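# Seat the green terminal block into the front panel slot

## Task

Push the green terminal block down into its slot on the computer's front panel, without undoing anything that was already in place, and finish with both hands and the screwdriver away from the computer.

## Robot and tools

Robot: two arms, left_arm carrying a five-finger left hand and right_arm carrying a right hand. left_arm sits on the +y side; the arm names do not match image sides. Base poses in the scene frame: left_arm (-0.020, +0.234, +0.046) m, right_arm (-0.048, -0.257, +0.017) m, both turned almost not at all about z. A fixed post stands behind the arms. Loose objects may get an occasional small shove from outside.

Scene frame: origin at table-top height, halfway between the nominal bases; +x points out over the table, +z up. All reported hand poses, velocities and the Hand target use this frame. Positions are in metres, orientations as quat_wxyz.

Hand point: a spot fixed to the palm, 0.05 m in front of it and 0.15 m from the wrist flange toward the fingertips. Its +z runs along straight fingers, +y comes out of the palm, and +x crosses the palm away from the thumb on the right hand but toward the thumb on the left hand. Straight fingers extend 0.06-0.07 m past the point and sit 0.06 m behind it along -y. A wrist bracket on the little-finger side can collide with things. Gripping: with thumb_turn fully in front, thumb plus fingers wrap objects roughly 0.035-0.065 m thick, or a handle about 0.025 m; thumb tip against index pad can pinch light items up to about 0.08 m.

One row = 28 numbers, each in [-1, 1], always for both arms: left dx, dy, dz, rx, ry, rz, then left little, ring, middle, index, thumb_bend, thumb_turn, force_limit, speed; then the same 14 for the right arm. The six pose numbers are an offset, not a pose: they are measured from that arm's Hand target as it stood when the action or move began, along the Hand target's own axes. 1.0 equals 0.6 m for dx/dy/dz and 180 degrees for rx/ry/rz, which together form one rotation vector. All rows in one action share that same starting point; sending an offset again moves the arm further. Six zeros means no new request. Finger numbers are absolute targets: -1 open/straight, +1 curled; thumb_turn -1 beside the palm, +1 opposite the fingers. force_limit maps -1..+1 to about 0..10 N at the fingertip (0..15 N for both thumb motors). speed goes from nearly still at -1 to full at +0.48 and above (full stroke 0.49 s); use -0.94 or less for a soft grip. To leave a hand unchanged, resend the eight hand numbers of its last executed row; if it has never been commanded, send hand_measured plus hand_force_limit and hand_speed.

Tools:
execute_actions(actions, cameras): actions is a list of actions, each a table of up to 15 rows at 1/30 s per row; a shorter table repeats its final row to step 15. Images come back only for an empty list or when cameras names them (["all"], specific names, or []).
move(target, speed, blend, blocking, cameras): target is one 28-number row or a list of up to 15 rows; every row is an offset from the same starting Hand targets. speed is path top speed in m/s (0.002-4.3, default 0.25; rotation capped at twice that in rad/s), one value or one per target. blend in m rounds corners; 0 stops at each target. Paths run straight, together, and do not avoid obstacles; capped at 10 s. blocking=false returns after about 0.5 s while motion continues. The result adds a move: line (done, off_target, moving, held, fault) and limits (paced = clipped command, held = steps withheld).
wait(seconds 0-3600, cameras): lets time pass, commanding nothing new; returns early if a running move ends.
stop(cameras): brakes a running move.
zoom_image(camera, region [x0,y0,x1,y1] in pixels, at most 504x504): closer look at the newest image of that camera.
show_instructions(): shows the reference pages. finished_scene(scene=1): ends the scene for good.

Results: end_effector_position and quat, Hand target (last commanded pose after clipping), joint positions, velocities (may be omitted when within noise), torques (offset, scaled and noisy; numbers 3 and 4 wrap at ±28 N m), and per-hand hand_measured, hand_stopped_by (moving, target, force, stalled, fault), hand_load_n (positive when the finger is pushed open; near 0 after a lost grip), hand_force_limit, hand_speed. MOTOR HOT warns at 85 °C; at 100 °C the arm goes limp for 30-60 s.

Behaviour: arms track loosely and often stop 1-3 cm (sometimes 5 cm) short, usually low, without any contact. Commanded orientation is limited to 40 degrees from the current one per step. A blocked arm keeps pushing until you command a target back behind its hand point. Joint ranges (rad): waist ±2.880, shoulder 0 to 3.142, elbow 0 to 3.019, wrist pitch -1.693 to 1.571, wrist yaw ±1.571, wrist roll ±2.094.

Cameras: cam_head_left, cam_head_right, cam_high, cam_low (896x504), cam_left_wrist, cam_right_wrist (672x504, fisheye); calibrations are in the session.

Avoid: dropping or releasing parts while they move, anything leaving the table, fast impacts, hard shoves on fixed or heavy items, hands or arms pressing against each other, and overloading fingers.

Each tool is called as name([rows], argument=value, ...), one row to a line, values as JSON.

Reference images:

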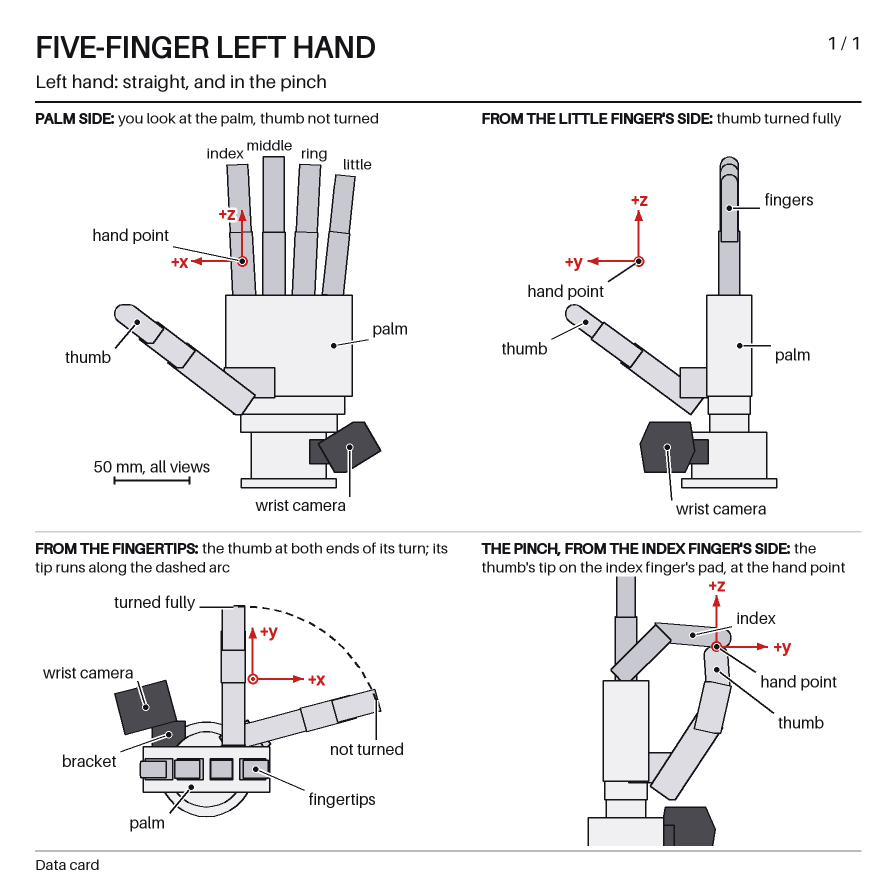

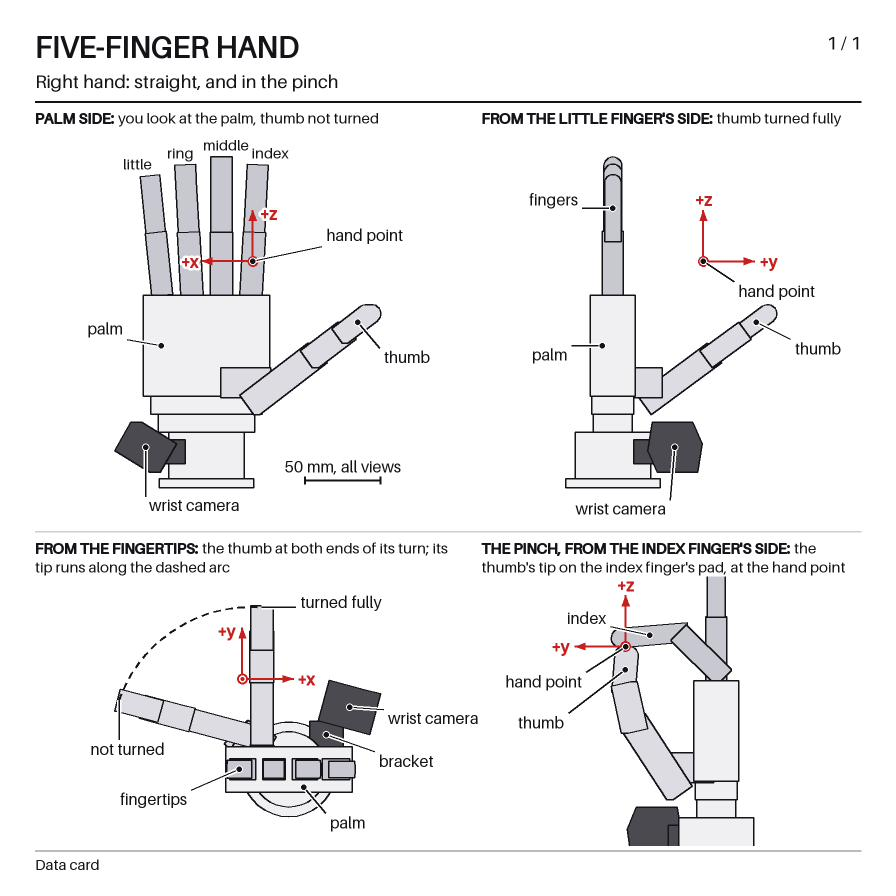

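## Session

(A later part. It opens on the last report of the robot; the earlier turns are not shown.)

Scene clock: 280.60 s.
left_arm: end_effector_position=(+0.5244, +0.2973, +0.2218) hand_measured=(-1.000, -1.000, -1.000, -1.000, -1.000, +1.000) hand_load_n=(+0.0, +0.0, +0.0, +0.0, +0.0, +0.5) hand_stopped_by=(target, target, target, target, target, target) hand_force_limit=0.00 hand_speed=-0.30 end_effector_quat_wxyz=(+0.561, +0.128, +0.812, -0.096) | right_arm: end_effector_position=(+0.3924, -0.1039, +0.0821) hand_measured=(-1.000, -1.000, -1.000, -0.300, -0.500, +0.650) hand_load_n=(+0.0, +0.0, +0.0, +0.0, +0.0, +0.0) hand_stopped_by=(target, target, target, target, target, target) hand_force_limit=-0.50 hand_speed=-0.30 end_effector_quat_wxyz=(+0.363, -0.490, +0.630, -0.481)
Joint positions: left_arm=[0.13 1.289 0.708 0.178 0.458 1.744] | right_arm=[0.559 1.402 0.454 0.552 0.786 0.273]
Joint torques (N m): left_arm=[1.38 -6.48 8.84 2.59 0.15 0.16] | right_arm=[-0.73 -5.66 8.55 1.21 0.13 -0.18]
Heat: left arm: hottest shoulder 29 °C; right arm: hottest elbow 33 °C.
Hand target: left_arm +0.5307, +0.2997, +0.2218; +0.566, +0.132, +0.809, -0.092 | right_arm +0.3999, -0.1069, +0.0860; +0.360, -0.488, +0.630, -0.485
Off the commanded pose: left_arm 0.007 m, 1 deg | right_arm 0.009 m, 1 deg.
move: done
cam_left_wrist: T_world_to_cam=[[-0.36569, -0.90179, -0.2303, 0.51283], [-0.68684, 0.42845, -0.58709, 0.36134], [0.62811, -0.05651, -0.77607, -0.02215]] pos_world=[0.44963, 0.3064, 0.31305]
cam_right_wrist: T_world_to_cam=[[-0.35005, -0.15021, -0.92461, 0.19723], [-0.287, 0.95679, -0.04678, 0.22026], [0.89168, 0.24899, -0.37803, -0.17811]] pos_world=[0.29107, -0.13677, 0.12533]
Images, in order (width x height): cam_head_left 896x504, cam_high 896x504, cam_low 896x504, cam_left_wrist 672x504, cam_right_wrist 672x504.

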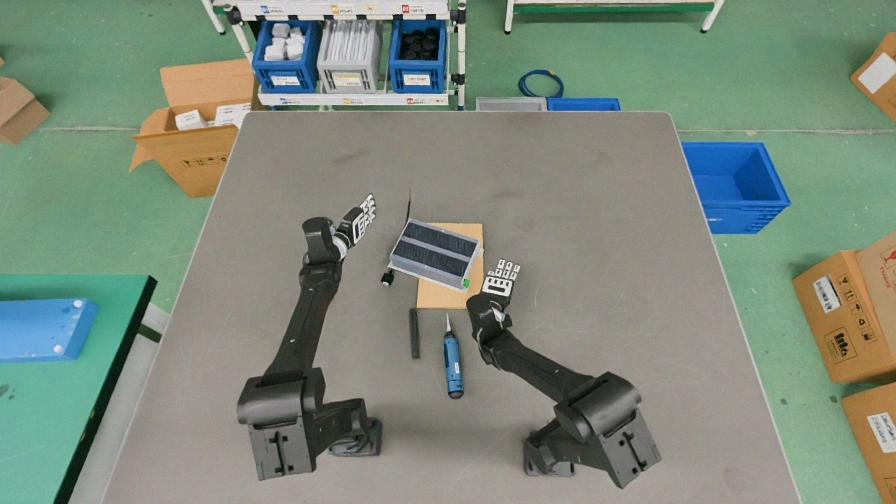

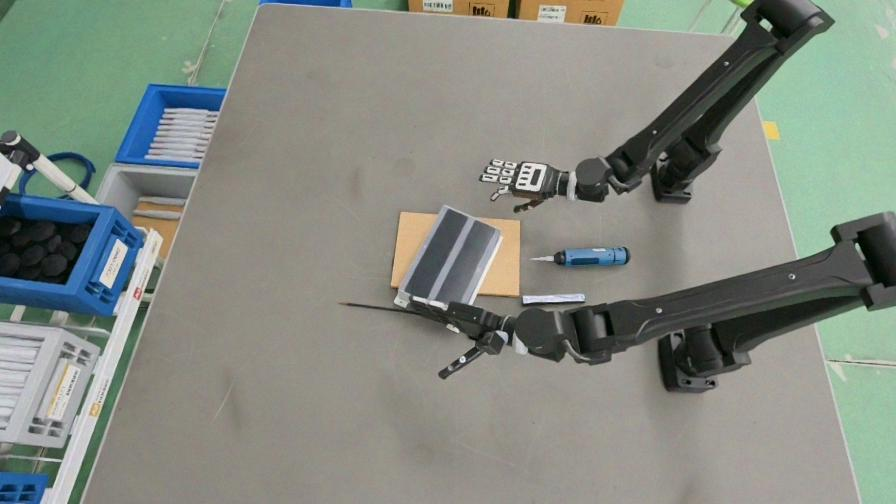

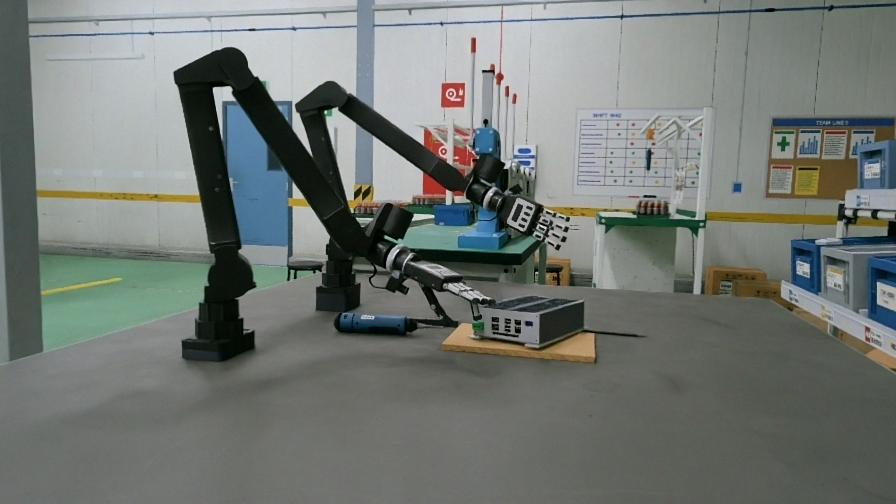

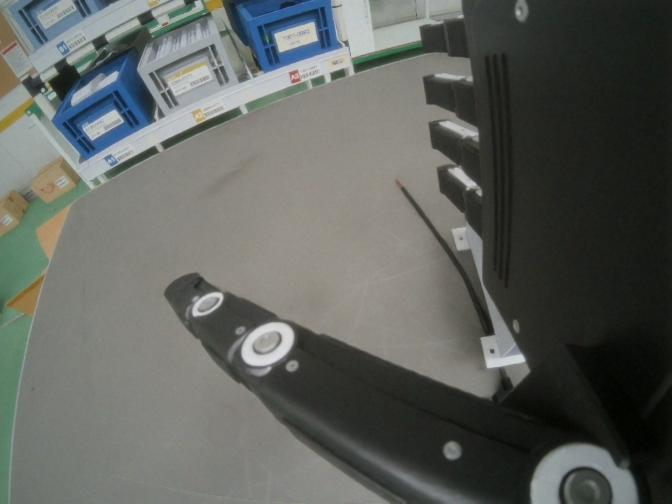

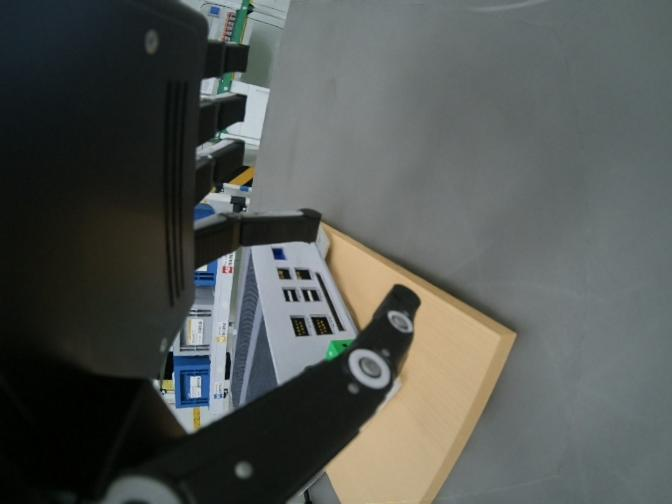

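zoom_image(camera="cam_head_left", region=[300, 180, 530, 330])

zoom_image(camera="cam_high", region=[380, 190, 540, 390])

zoom_image(camera="cam_head_left", region=[445, 260, 495, 300])

Scaled by 2.191 from the camera's image (finer frame: 1280x720).

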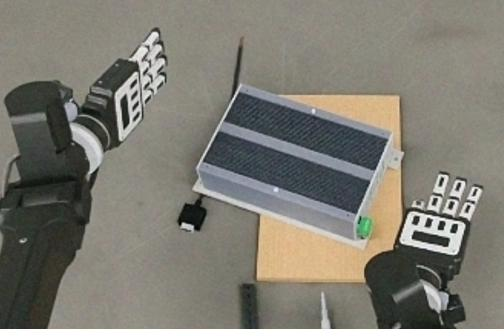

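Scaled by 2.520 from the camera's image (finer frame: 1280x720).

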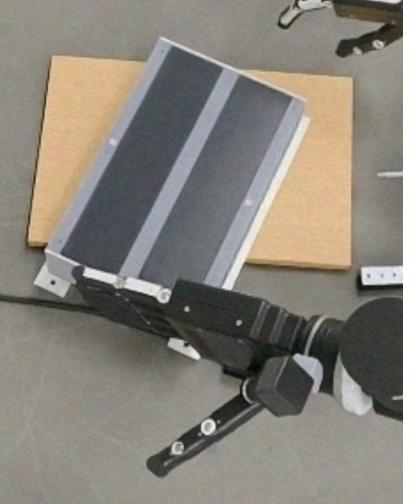

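Scaled by 10.080 from the camera's image (finer frame: 1280x720).

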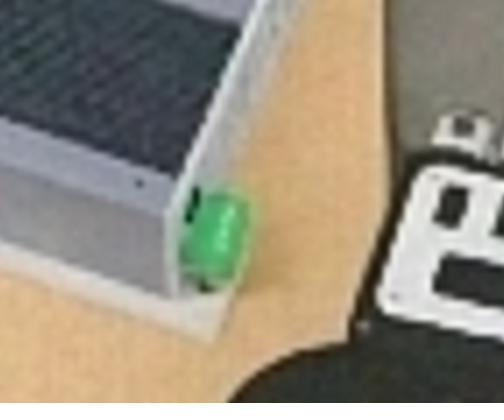

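move(target=[0.168,0.0128,0.1575,0,0,0,-1,-1,-1,-1,-1,1,0,-0.3,0,0,0,0,0,0,-1,-1,-1,-0.3,-0.5,0.65,-0.5,-0.3], speed=0.15, cameras=["cam_high","cam_low","cam_head_left","cam_left_wrist"])

Scene clock: 282.70 s.
left_arm: end_effector_position=(+0.5711, +0.2924, +0.0861) hand_measured=(-1.000, -1.000, -1.000, -1.000, -1.000, +1.000) hand_load_n=(+0.0, +0.0, +0.5, +0.0, +0.0, +0.0) hand_stopped_by=(target, target, target, target, target, target) hand_force_limit=0.00 hand_speed=-0.30 end_effector_quat_wxyz=(+0.553, +0.131, +0.817, -0.093) | right_arm: end_effector_position=(+0.3924, -0.1039, +0.0821) hand_measured=(-1.000, -1.000, -1.000, -0.300, -0.500, +0.650) hand_load_n=(+0.0, +0.0, +0.0, +0.0, +0.0, +0.0) hand_stopped_by=(target, target, target, target, target, target) hand_force_limit=-0.50 hand_speed=-0.30 end_effector_quat_wxyz=(+0.363, -0.490, +0.630, -0.481)
Joint positions: left_arm=[0.097 1.719 0.71 0.59 0.424 1.744] | right_arm=[0.559 1.402 0.454 0.552 0.786 0.273]
Joint torques (N m): left_arm=[0.38 -11.58 7.91 2.56 -0.1 -0.04] | right_arm=[-0.79 -5.6 8.55 1.21 0.13 -0.18]
Heat: left arm: hottest shoulder 29 °C; right arm: hottest elbow 33 °C.
Hand target: left_arm +0.5846, +0.2900, +0.0949; +0.566, +0.132, +0.809, -0.092 | right_arm +0.3999, -0.1069, +0.0860; +0.360, -0.488, +0.630, -0.485
Off the commanded pose: left_arm 0.016 m, 2 deg | right_arm 0.009 m, 1 deg.
move: off_target (left_arm)
cam_left_wrist: T_world_to_cam=[[-0.3714, -0.89845, -0.23419, 0.49692], [-0.69613, 0.43636, -0.57008, 0.31731], [0.61438, -0.0487, -0.7875, -0.15065]] pos_world=[0.498, 0.30066, 0.17863]
Images, in order (width x height): cam_head_left 896x504, cam_high 896x504, cam_low 896x504, cam_left_wrist 672x504.

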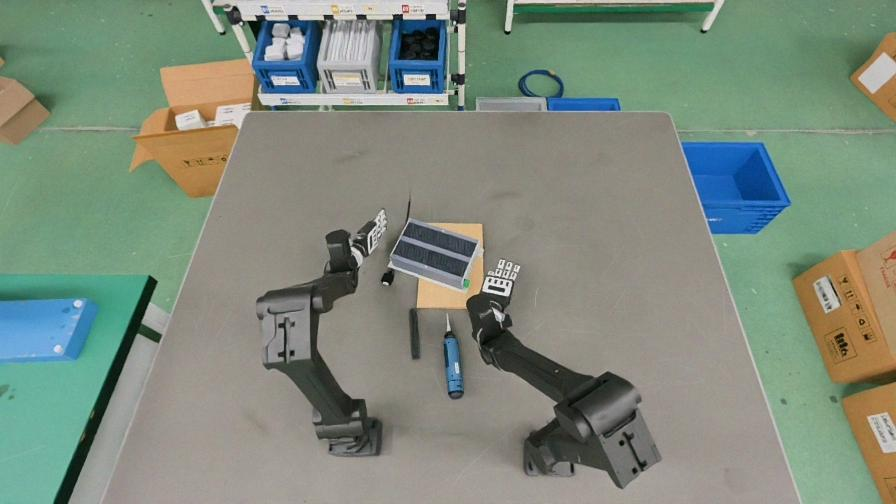

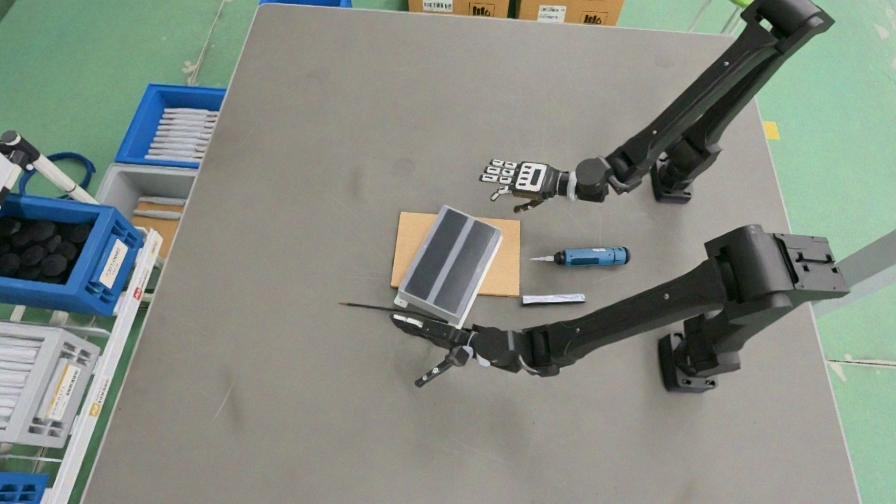

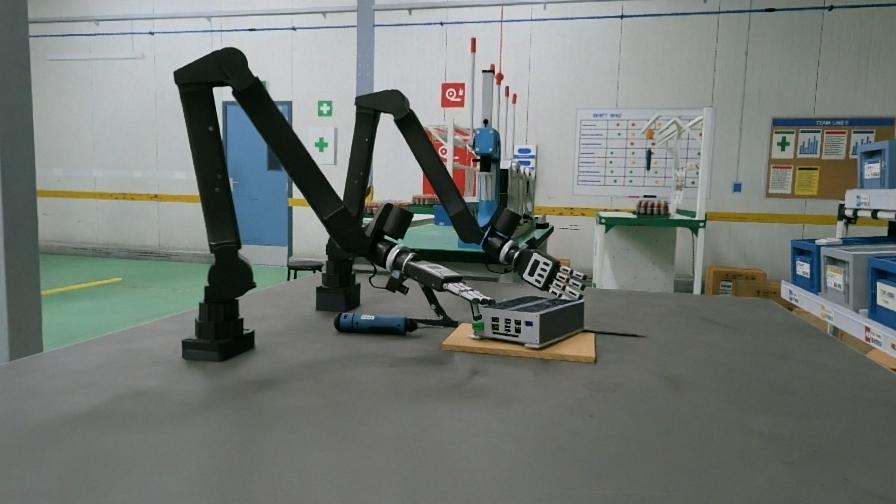

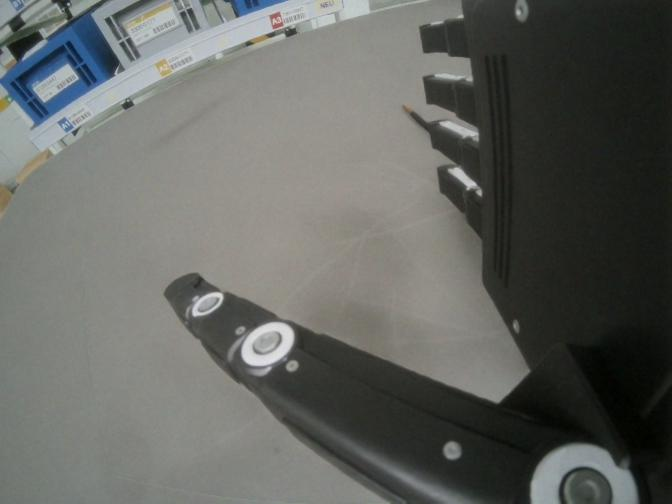

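zoom_image(camera="cam_high", region=[380, 190, 540, 390])

zoom_image(camera="cam_head_left", region=[320, 190, 500, 310])

zoom_image(camera="cam_low", region=[430, 230, 610, 370])

Scaled by 2.520 from the camera's image (finer frame: 1280x720).

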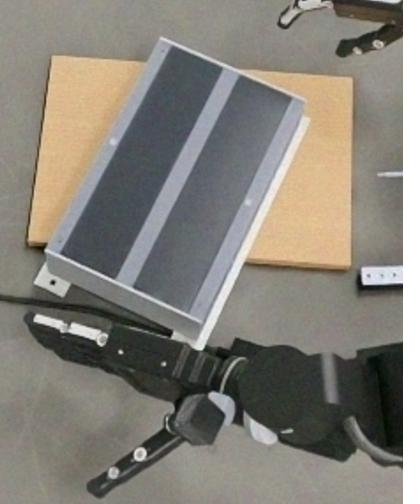

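Scaled by 2.800 from the camera's image (finer frame: 1280x720).

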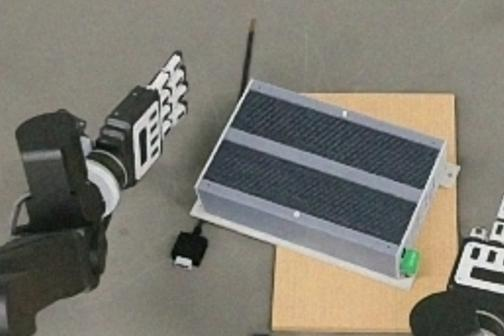

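Scaled by 2.800 from the camera's image (finer frame: 1280x720).

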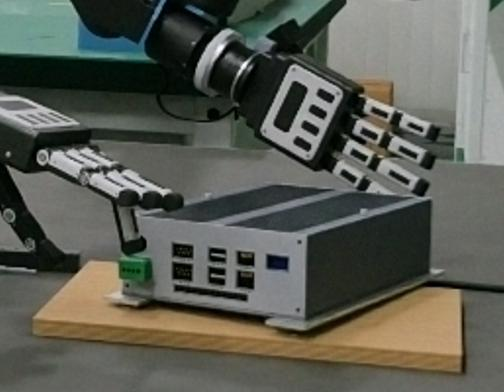

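move(target=[0.0023,-0.0552,0.0325,0,0,0,-1,-1,-1,-1,-1,1,0,-0.3,0,0,0,0,0,0,-1,-1,-1,-0.3,-0.5,0.65,-0.5,-0.3], speed=0.06, cameras=["cam_high","cam_head_left","cam_low"])

zoom_image(camera="cam_high", region=[380, 190, 540, 390])

zoom_image(camera="cam_head_left", region=[350, 210, 450, 290])

Scene clock: 284.33 s.
left_arm: end_effector_position=(+0.5782, +0.2540, +0.0845) hand_measured=(-1.000, -1.000, -1.000, -1.000, -1.000, +1.000) hand_load_n=(+0.0, +0.0, +0.0, +0.0, -0.5, +0.5) hand_stopped_by=(target, target, target, target, target, target) hand_force_limit=0.00 hand_speed=-0.30 end_effector_quat_wxyz=(+0.557, +0.134, +0.815, -0.092) | right_arm: end_effector_position=(+0.3924, -0.1039, +0.0821) hand_measured=(-1.000, -1.000, -1.000, -0.300, -0.500, +0.650) hand_load_n=(+0.0, +0.0, +0.0, +0.0, +0.0, +0.0) hand_stopped_by=(target, target, target, target, target, target) hand_force_limit=-0.50 hand_speed=-0.30 end_effector_quat_wxyz=(+0.363, -0.490, +0.630, -0.481)
Joint positions: left_arm=[0.005 1.736 0.714 0.626 0.343 1.711] | right_arm=[0.559 1.402 0.454 0.552 0.786 0.273]
Joint torques (N m): left_arm=[0.85 -10.46 7.94 2.62 -0.13 0] | right_arm=[-0.73 -5.66 8.54 1.21 0.13 -0.18]
Heat: left arm: hottest shoulder 30 °C; right arm: hottest elbow 33 °C.
Hand target: left_arm +0.5910, +0.2529, +0.0869; +0.566, +0.132, +0.809, -0.092 | right_arm +0.3999, -0.1069, +0.0860; +0.360, -0.488, +0.630, -0.485
Off the commanded pose: left_arm 0.013 m, 1 deg | right_arm 0.009 m, 1 deg.
move: off_target (left_arm)
Images, in order (width x height): cam_head_left 896x504, cam_high 896x504, cam_low 896x504.

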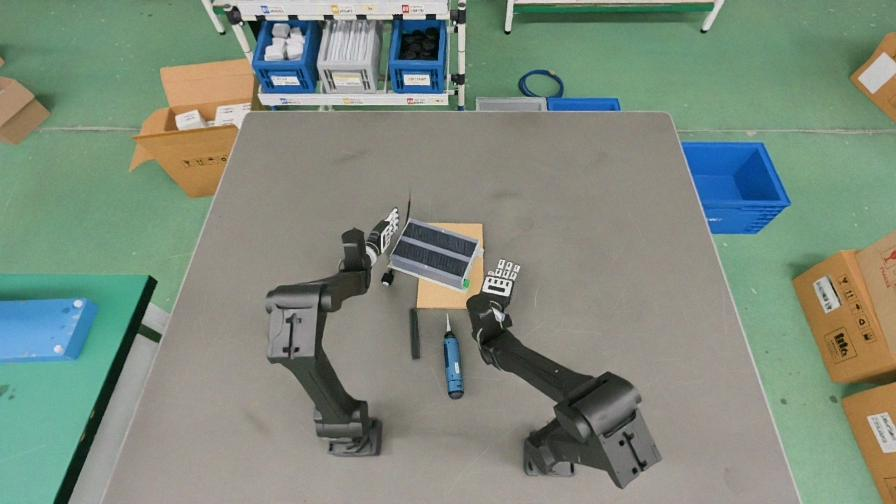

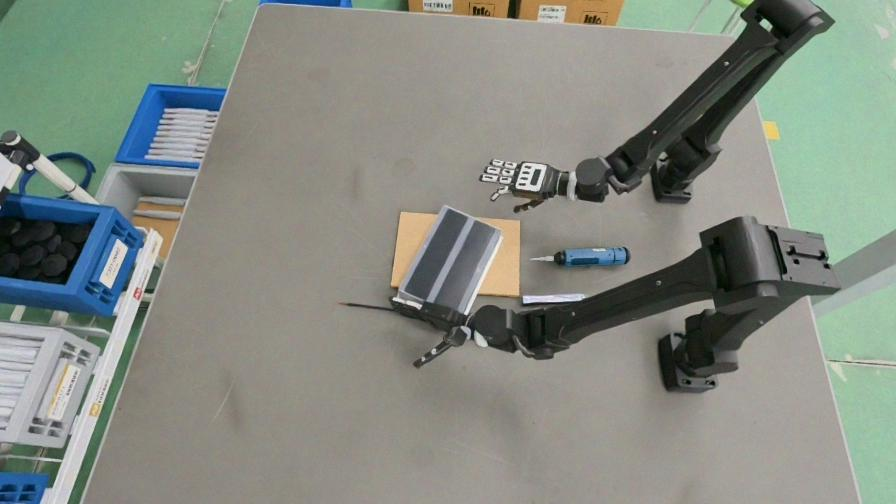

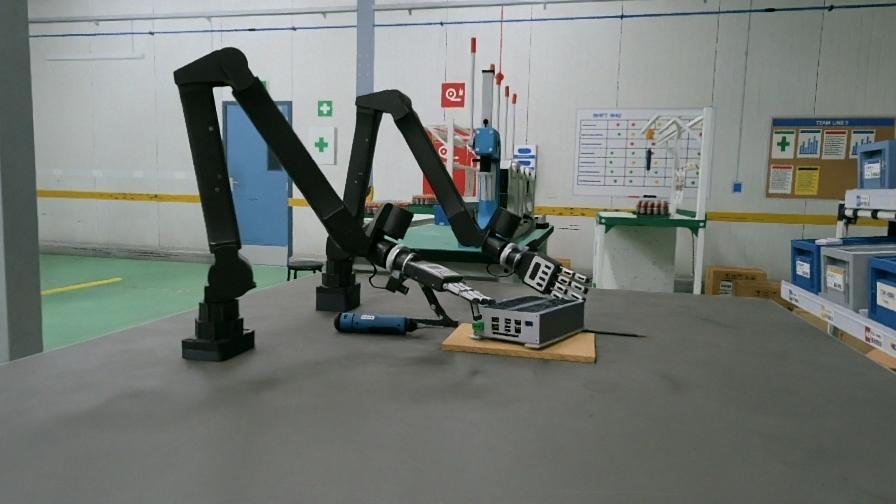

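Scaled by 2.520 from the camera's image (finer frame: 1280x720).

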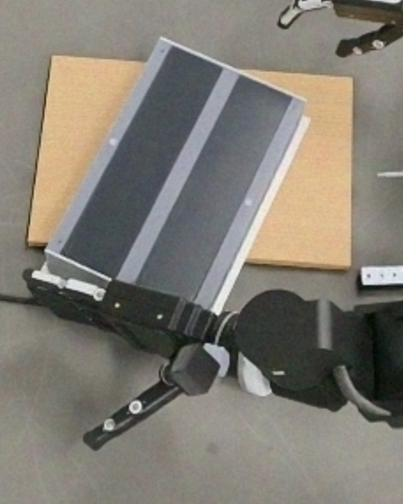

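Scaled by 5.040 from the camera's image (finer frame: 1280x720).

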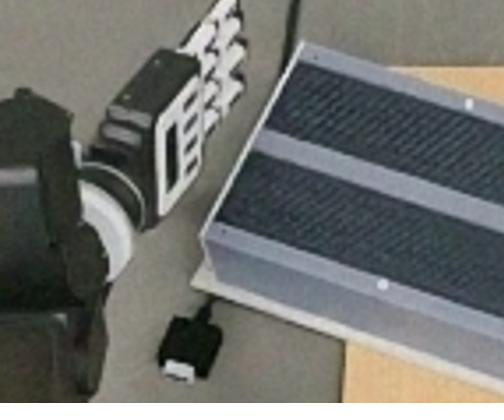

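move(target=[0,-0.05,0,0,0,0,-1,-1,-1,-1,-1,1,0,-0.3,0.1028,-0.0317,-0.0032,0,0,0,-1,-1,-1,-0.3,-0.5,0.65,-0.5,-0.3], speed=0.04, cameras=["cam_high","cam_head_left","cam_right_wrist"])

zoom_image(camera="cam_high", region=[380, 190, 540, 390])

zoom_image(camera="cam_head_left", region=[350, 200, 500, 320])

Scene clock: 286.87 s.
left_arm: end_effector_position=(+0.5803, +0.2283, +0.0883) hand_measured=(-1.000, -1.000, -1.000, -1.000, -1.000, +1.000) hand_load_n=(+0.0, +0.0, +0.0, +0.0, +0.0, +0.5) hand_stopped_by=(target, target, target, target, target, target) hand_force_limit=0.00 hand_speed=-0.30 end_effector_quat_wxyz=(+0.562, +0.134, +0.811, -0.089) | right_arm: end_effector_position=(+0.3881, -0.1596, +0.1077) hand_measured=(-1.000, -1.000, -1.000, -0.300, -0.500, +0.650) hand_load_n=(+0.0, +0.0, +0.0, +0.0, +0.0, +0.0) hand_stopped_by=(target, target, target, target, target, target) hand_force_limit=-0.50 hand_speed=-0.30 end_effector_quat_wxyz=(+0.368, -0.485, +0.630, -0.482)
Joint positions: left_arm=[-0.058 1.736 0.714 0.647 0.28 1.685] | right_arm=[0.401 1.237 0.391 0.51 0.639 0.202]
Joint torques (N m): left_arm=[0.5 -11.81 5.82 2.65 -0.15 -0.04] | right_arm=[-0.73 -4.84 7.53 1.28 0.04 -0.21]
Heat: left arm: hottest shoulder 30 °C; right arm: hottest elbow 33 °C.
Hand target: left_arm +0.5815, +0.2243, +0.0869; +0.566, +0.132, +0.809, -0.092 | right_arm +0.3869, -0.1670, +0.1059; +0.360, -0.488, +0.630, -0.485
Off the commanded pose: left_arm 0.004 m, 1 deg | right_arm 0.008 m, 1 deg.
move: done
cam_right_wrist: T_world_to_cam=[[-0.33994, -0.14191, -0.92968, 0.20894], [-0.28497, 0.95762, -0.04198, 0.27243], [0.89623, 0.25066, -0.36597, -0.15344]] pos_world=[0.28618, -0.19277, 0.14953]
Images, in order (width x height): cam_head_left 896x504, cam_high 896x504, cam_right_wrist 672x504.

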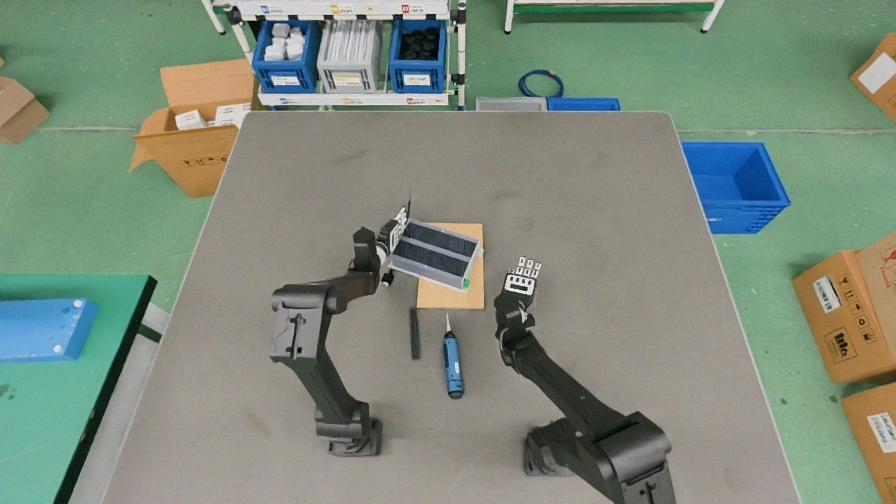

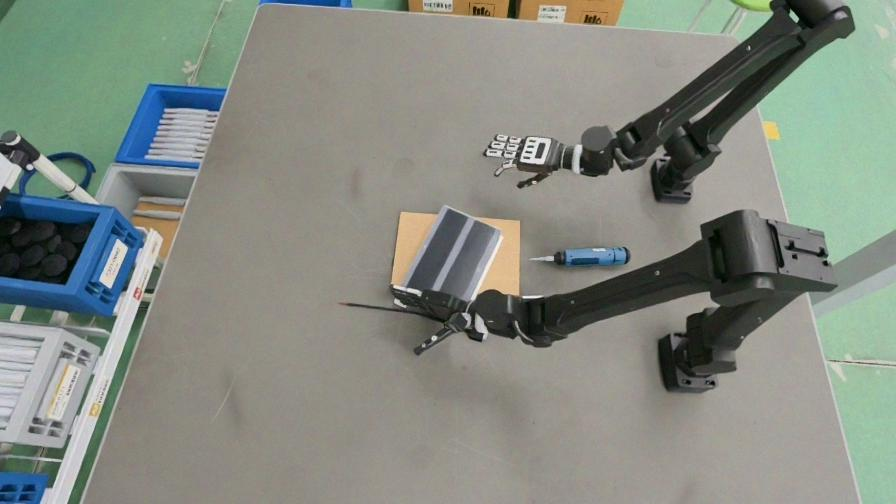

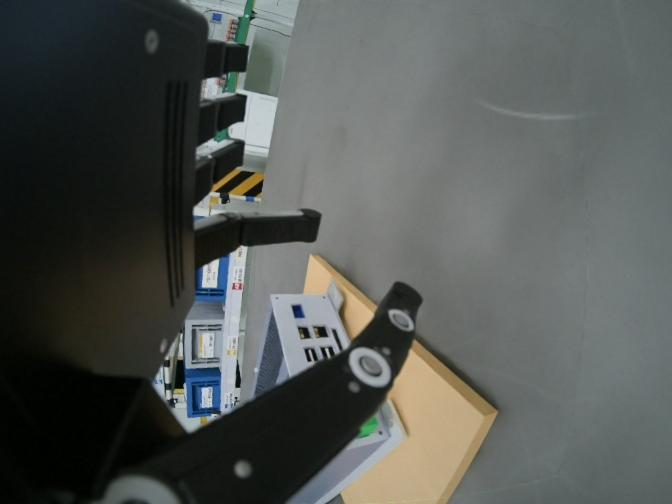

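Scaled by 2.520 from the camera's image (finer frame: 1280x720).

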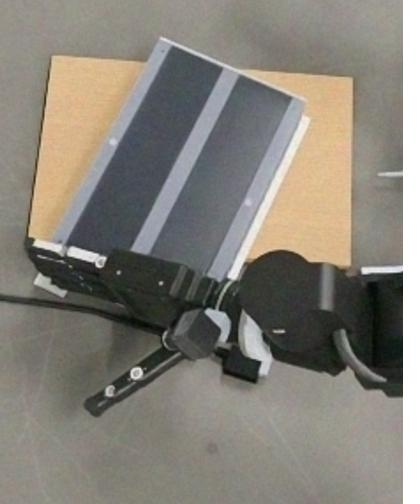

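Scaled by 3.360 from the camera's image (finer frame: 1280x720).

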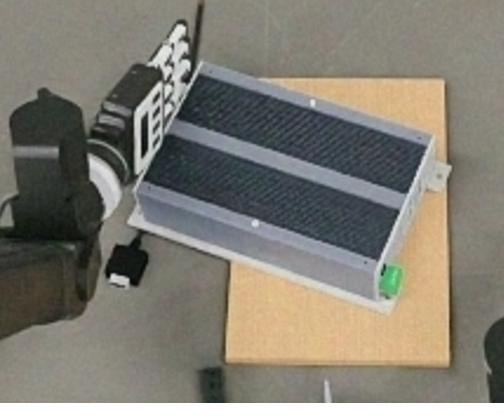

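move([
  [0,0.0417,0,0,0,0,-1,-1,-1,-1,-1,1,0,-0.3,0,0,0,0,0,0,-1,-1,-1,-0.3,-0.5,0.65,-0.5,-0.3],
  [0.0282,0.0417,0.0103,0,-0.0667,0,-1,-1,-1,-1,-1,1,0,-0.3,0,0,0,0,0,0,-1,-1,-1,-0.3,-0.5,0.65,-0.5,-0.3],
  [0.0282,0.0083,0.0103,0,-0.0667,0,-1,-1,-1,-1,-1,1,0,-0.3,0,0,0,0,0,0,-1,-1,-1,-0.3,-0.5,0.65,-0.5,-0.3],
], speed=[0.08,0.08,0.04], cameras=["cam_high","cam_head_left","cam_low"])

zoom_image(camera="cam_high", region=[380, 190, 540, 390])

zoom_image(camera="cam_head_left", region=[350, 200, 500, 320])

zoom_image(camera="cam_low", region=[430, 230, 610, 370])

Scene clock: 290.90 s.
left_arm: end_effector_position=(+0.5855, +0.2338, +0.0760) hand_measured=(-1.000, -1.000, -1.000, -1.000, -1.000, +1.000) hand_load_n=(+0.0, +0.0, +0.0, +0.0, +0.0, +0.0) hand_stopped_by=(target, target, target, target, target, target) hand_force_limit=0.00 hand_speed=-0.30 end_effector_quat_wxyz=(+0.648, +0.123, +0.745, -0.100) | right_arm: end_effector_position=(+0.3880, -0.1596, +0.1077) hand_measured=(-1.000, -1.000, -1.000, -0.300, -0.500, +0.650) hand_load_n=(+0.0, +0.0, +0.0, +0.0, +0.0, +0.0) hand_stopped_by=(target, target, target, target, target, target) hand_force_limit=-0.50 hand_speed=-0.30 end_effector_quat_wxyz=(+0.368, -0.485, +0.630, -0.482)
Joint positions: left_arm=[-0.034 1.927 0.669 1.111 0.317 1.628] | right_arm=[0.401 1.237 0.391 0.51 0.639 0.201]
Joint torques (N m): left_arm=[0.44 -11.99 3.85 2.69 -0.12 -0.02] | right_arm=[-0.79 -4.84 7.51 1.29 0.04 -0.2]
Heat: left arm: hottest shoulder 30 °C; right arm: hottest elbow 33 °C.
Hand target: left_arm +0.5830, +0.2291, +0.0688; +0.647, +0.122, +0.745, -0.105 | right_arm +0.3869, -0.1670, +0.1059; +0.360, -0.488, +0.630, -0.485
Off the commanded pose: left_arm 0.009 m, 1 deg | right_arm 0.008 m, 1 deg.
move: done
Images, in order (width x height): cam_head_left 896x504, cam_high 896x504, cam_low 896x504.

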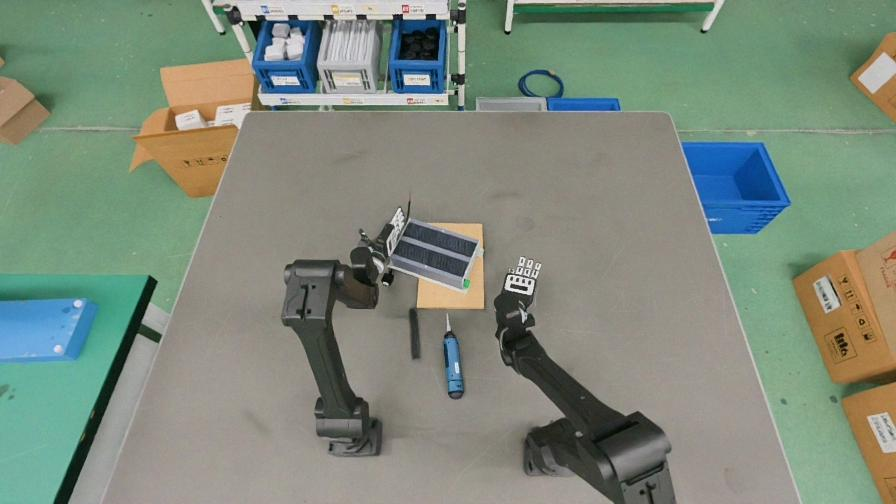

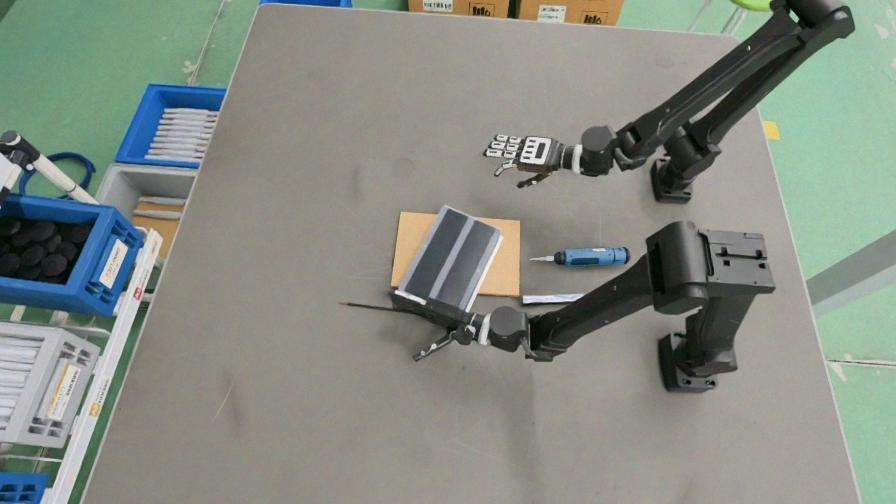

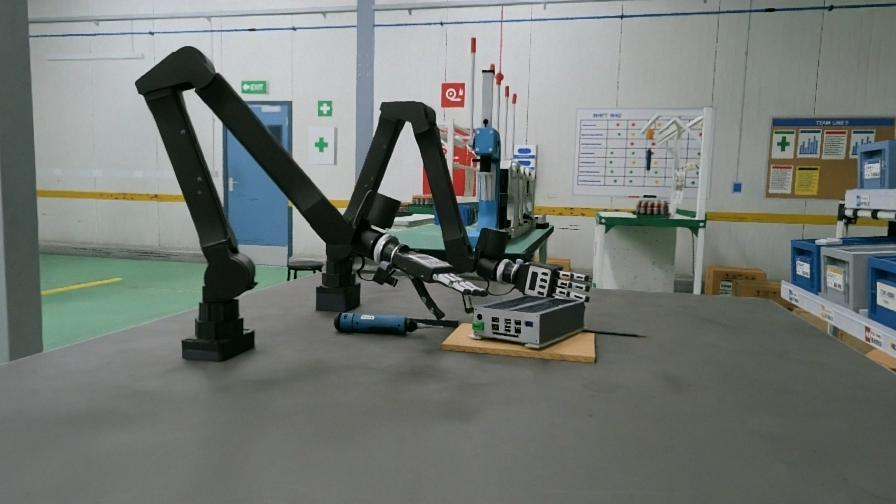

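Scaled by 2.520 from the camera's image (finer frame: 1280x720).

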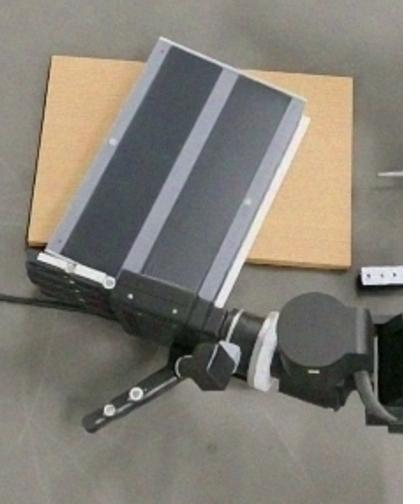

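Scaled by 3.360 from the camera's image (finer frame: 1280x720).

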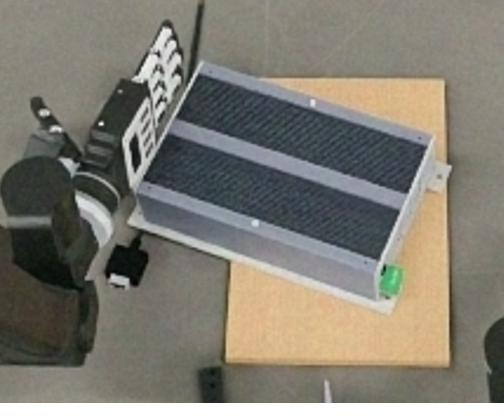

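Scaled by 2.800 from the camera's image (finer frame: 1280x720).

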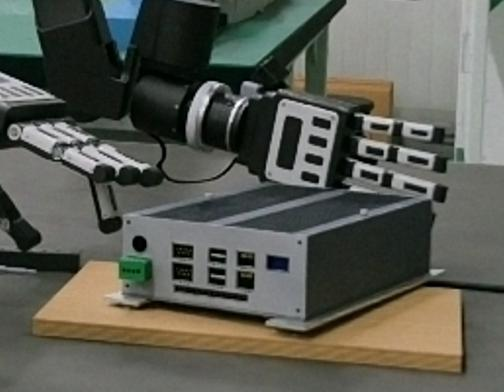

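move(target=[0,-0.05,0,0,0,0,-1,-1,-1,-1,-1,1,0,-0.3,0,0,0,0,0,0,-1,-1,-1,-0.3,-0.5,0.65,-0.5,-0.3], speed=0.03, cameras=["cam_high","cam_head_left","cam_low"])

zoom_image(camera="cam_high", region=[380, 190, 540, 390])

zoom_image(camera="cam_head_left", region=[350, 200, 500, 320])

Scene clock: 292.50 s.
left_arm: end_effector_position=(+0.5775, +0.2241, +0.0740) hand_measured=(-1.000, -1.000, -1.000, -1.000, -1.000, +1.000) hand_load_n=(+0.0, +0.0, +0.0, +0.0, +0.0, +0.5) hand_stopped_by=(target, target, target, target, target, target) hand_force_limit=0.00 hand_speed=-0.30 end_effector_quat_wxyz=(+0.650, +0.114, +0.747, -0.085) | right_arm: end_effector_position=(+0.3880, -0.1596, +0.1077) hand_measured=(-1.000, -1.000, -1.000, -0.300, -0.500, +0.650) hand_load_n=(+0.0, +0.0, +0.0, +0.0, +0.0, -0.5) hand_stopped_by=(target, target, target, target, target, target) hand_force_limit=-0.50 hand_speed=-0.30 end_effector_quat_wxyz=(+0.368, -0.485, +0.630, -0.482)
Joint positions: left_arm=[-0.077 1.927 0.648 1.134 0.239 1.627] | right_arm=[0.401 1.237 0.391 0.51 0.639 0.201]
Joint torques (N m): left_arm=[-2.2 -12.63 3.54 2.55 0.16 -0.15] | right_arm=[-0.79 -4.89 7.51 1.29 0.05 -0.2]
Heat: left arm: hottest shoulder 30 °C; right arm: hottest elbow 33 °C.
Hand target: left_arm +0.5735, +0.2007, +0.0688; +0.647, +0.122, +0.745, -0.105 | right_arm +0.3869, -0.1670, +0.1059; +0.360, -0.488, +0.630, -0.485
Off the commanded pose: left_arm 0.024 m, 3 deg | right_arm 0.008 m, 1 deg.
move: off_target (left_arm)
Images, in order (width x height): cam_head_left 896x504, cam_high 896x504, cam_low 896x504.

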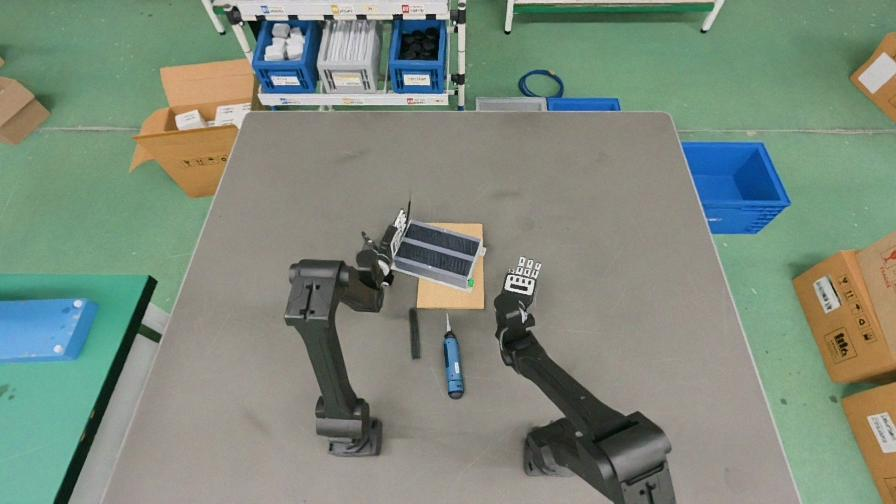

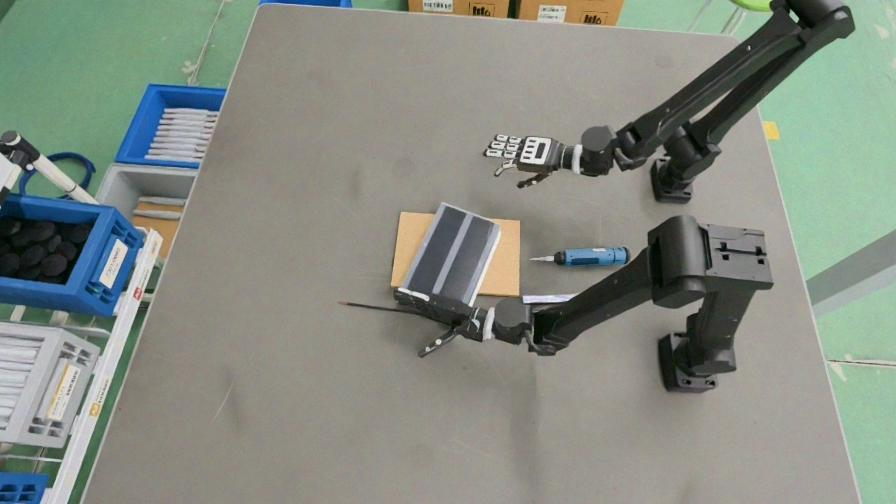

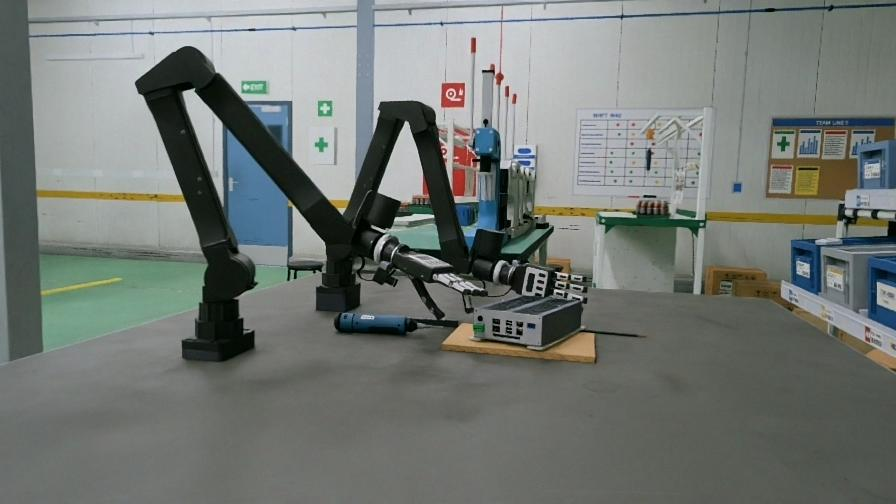

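Scaled by 2.520 from the camera's image (finer frame: 1280x720).

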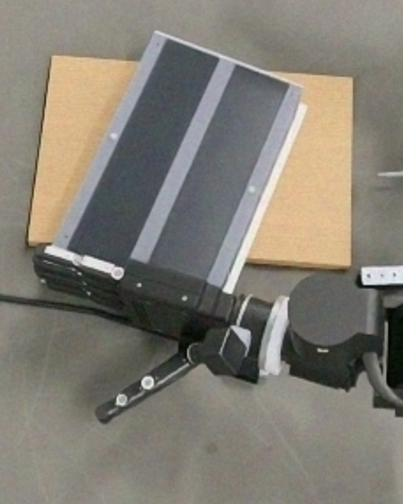

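Scaled by 3.360 from the camera's image (finer frame: 1280x720).

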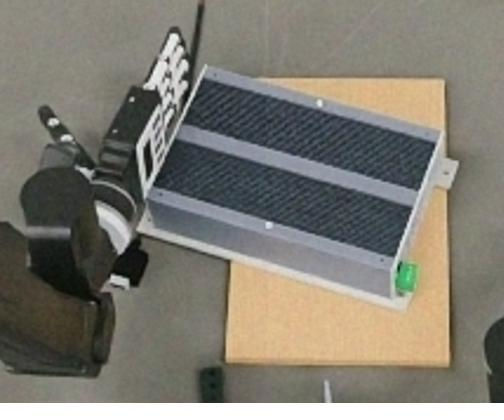

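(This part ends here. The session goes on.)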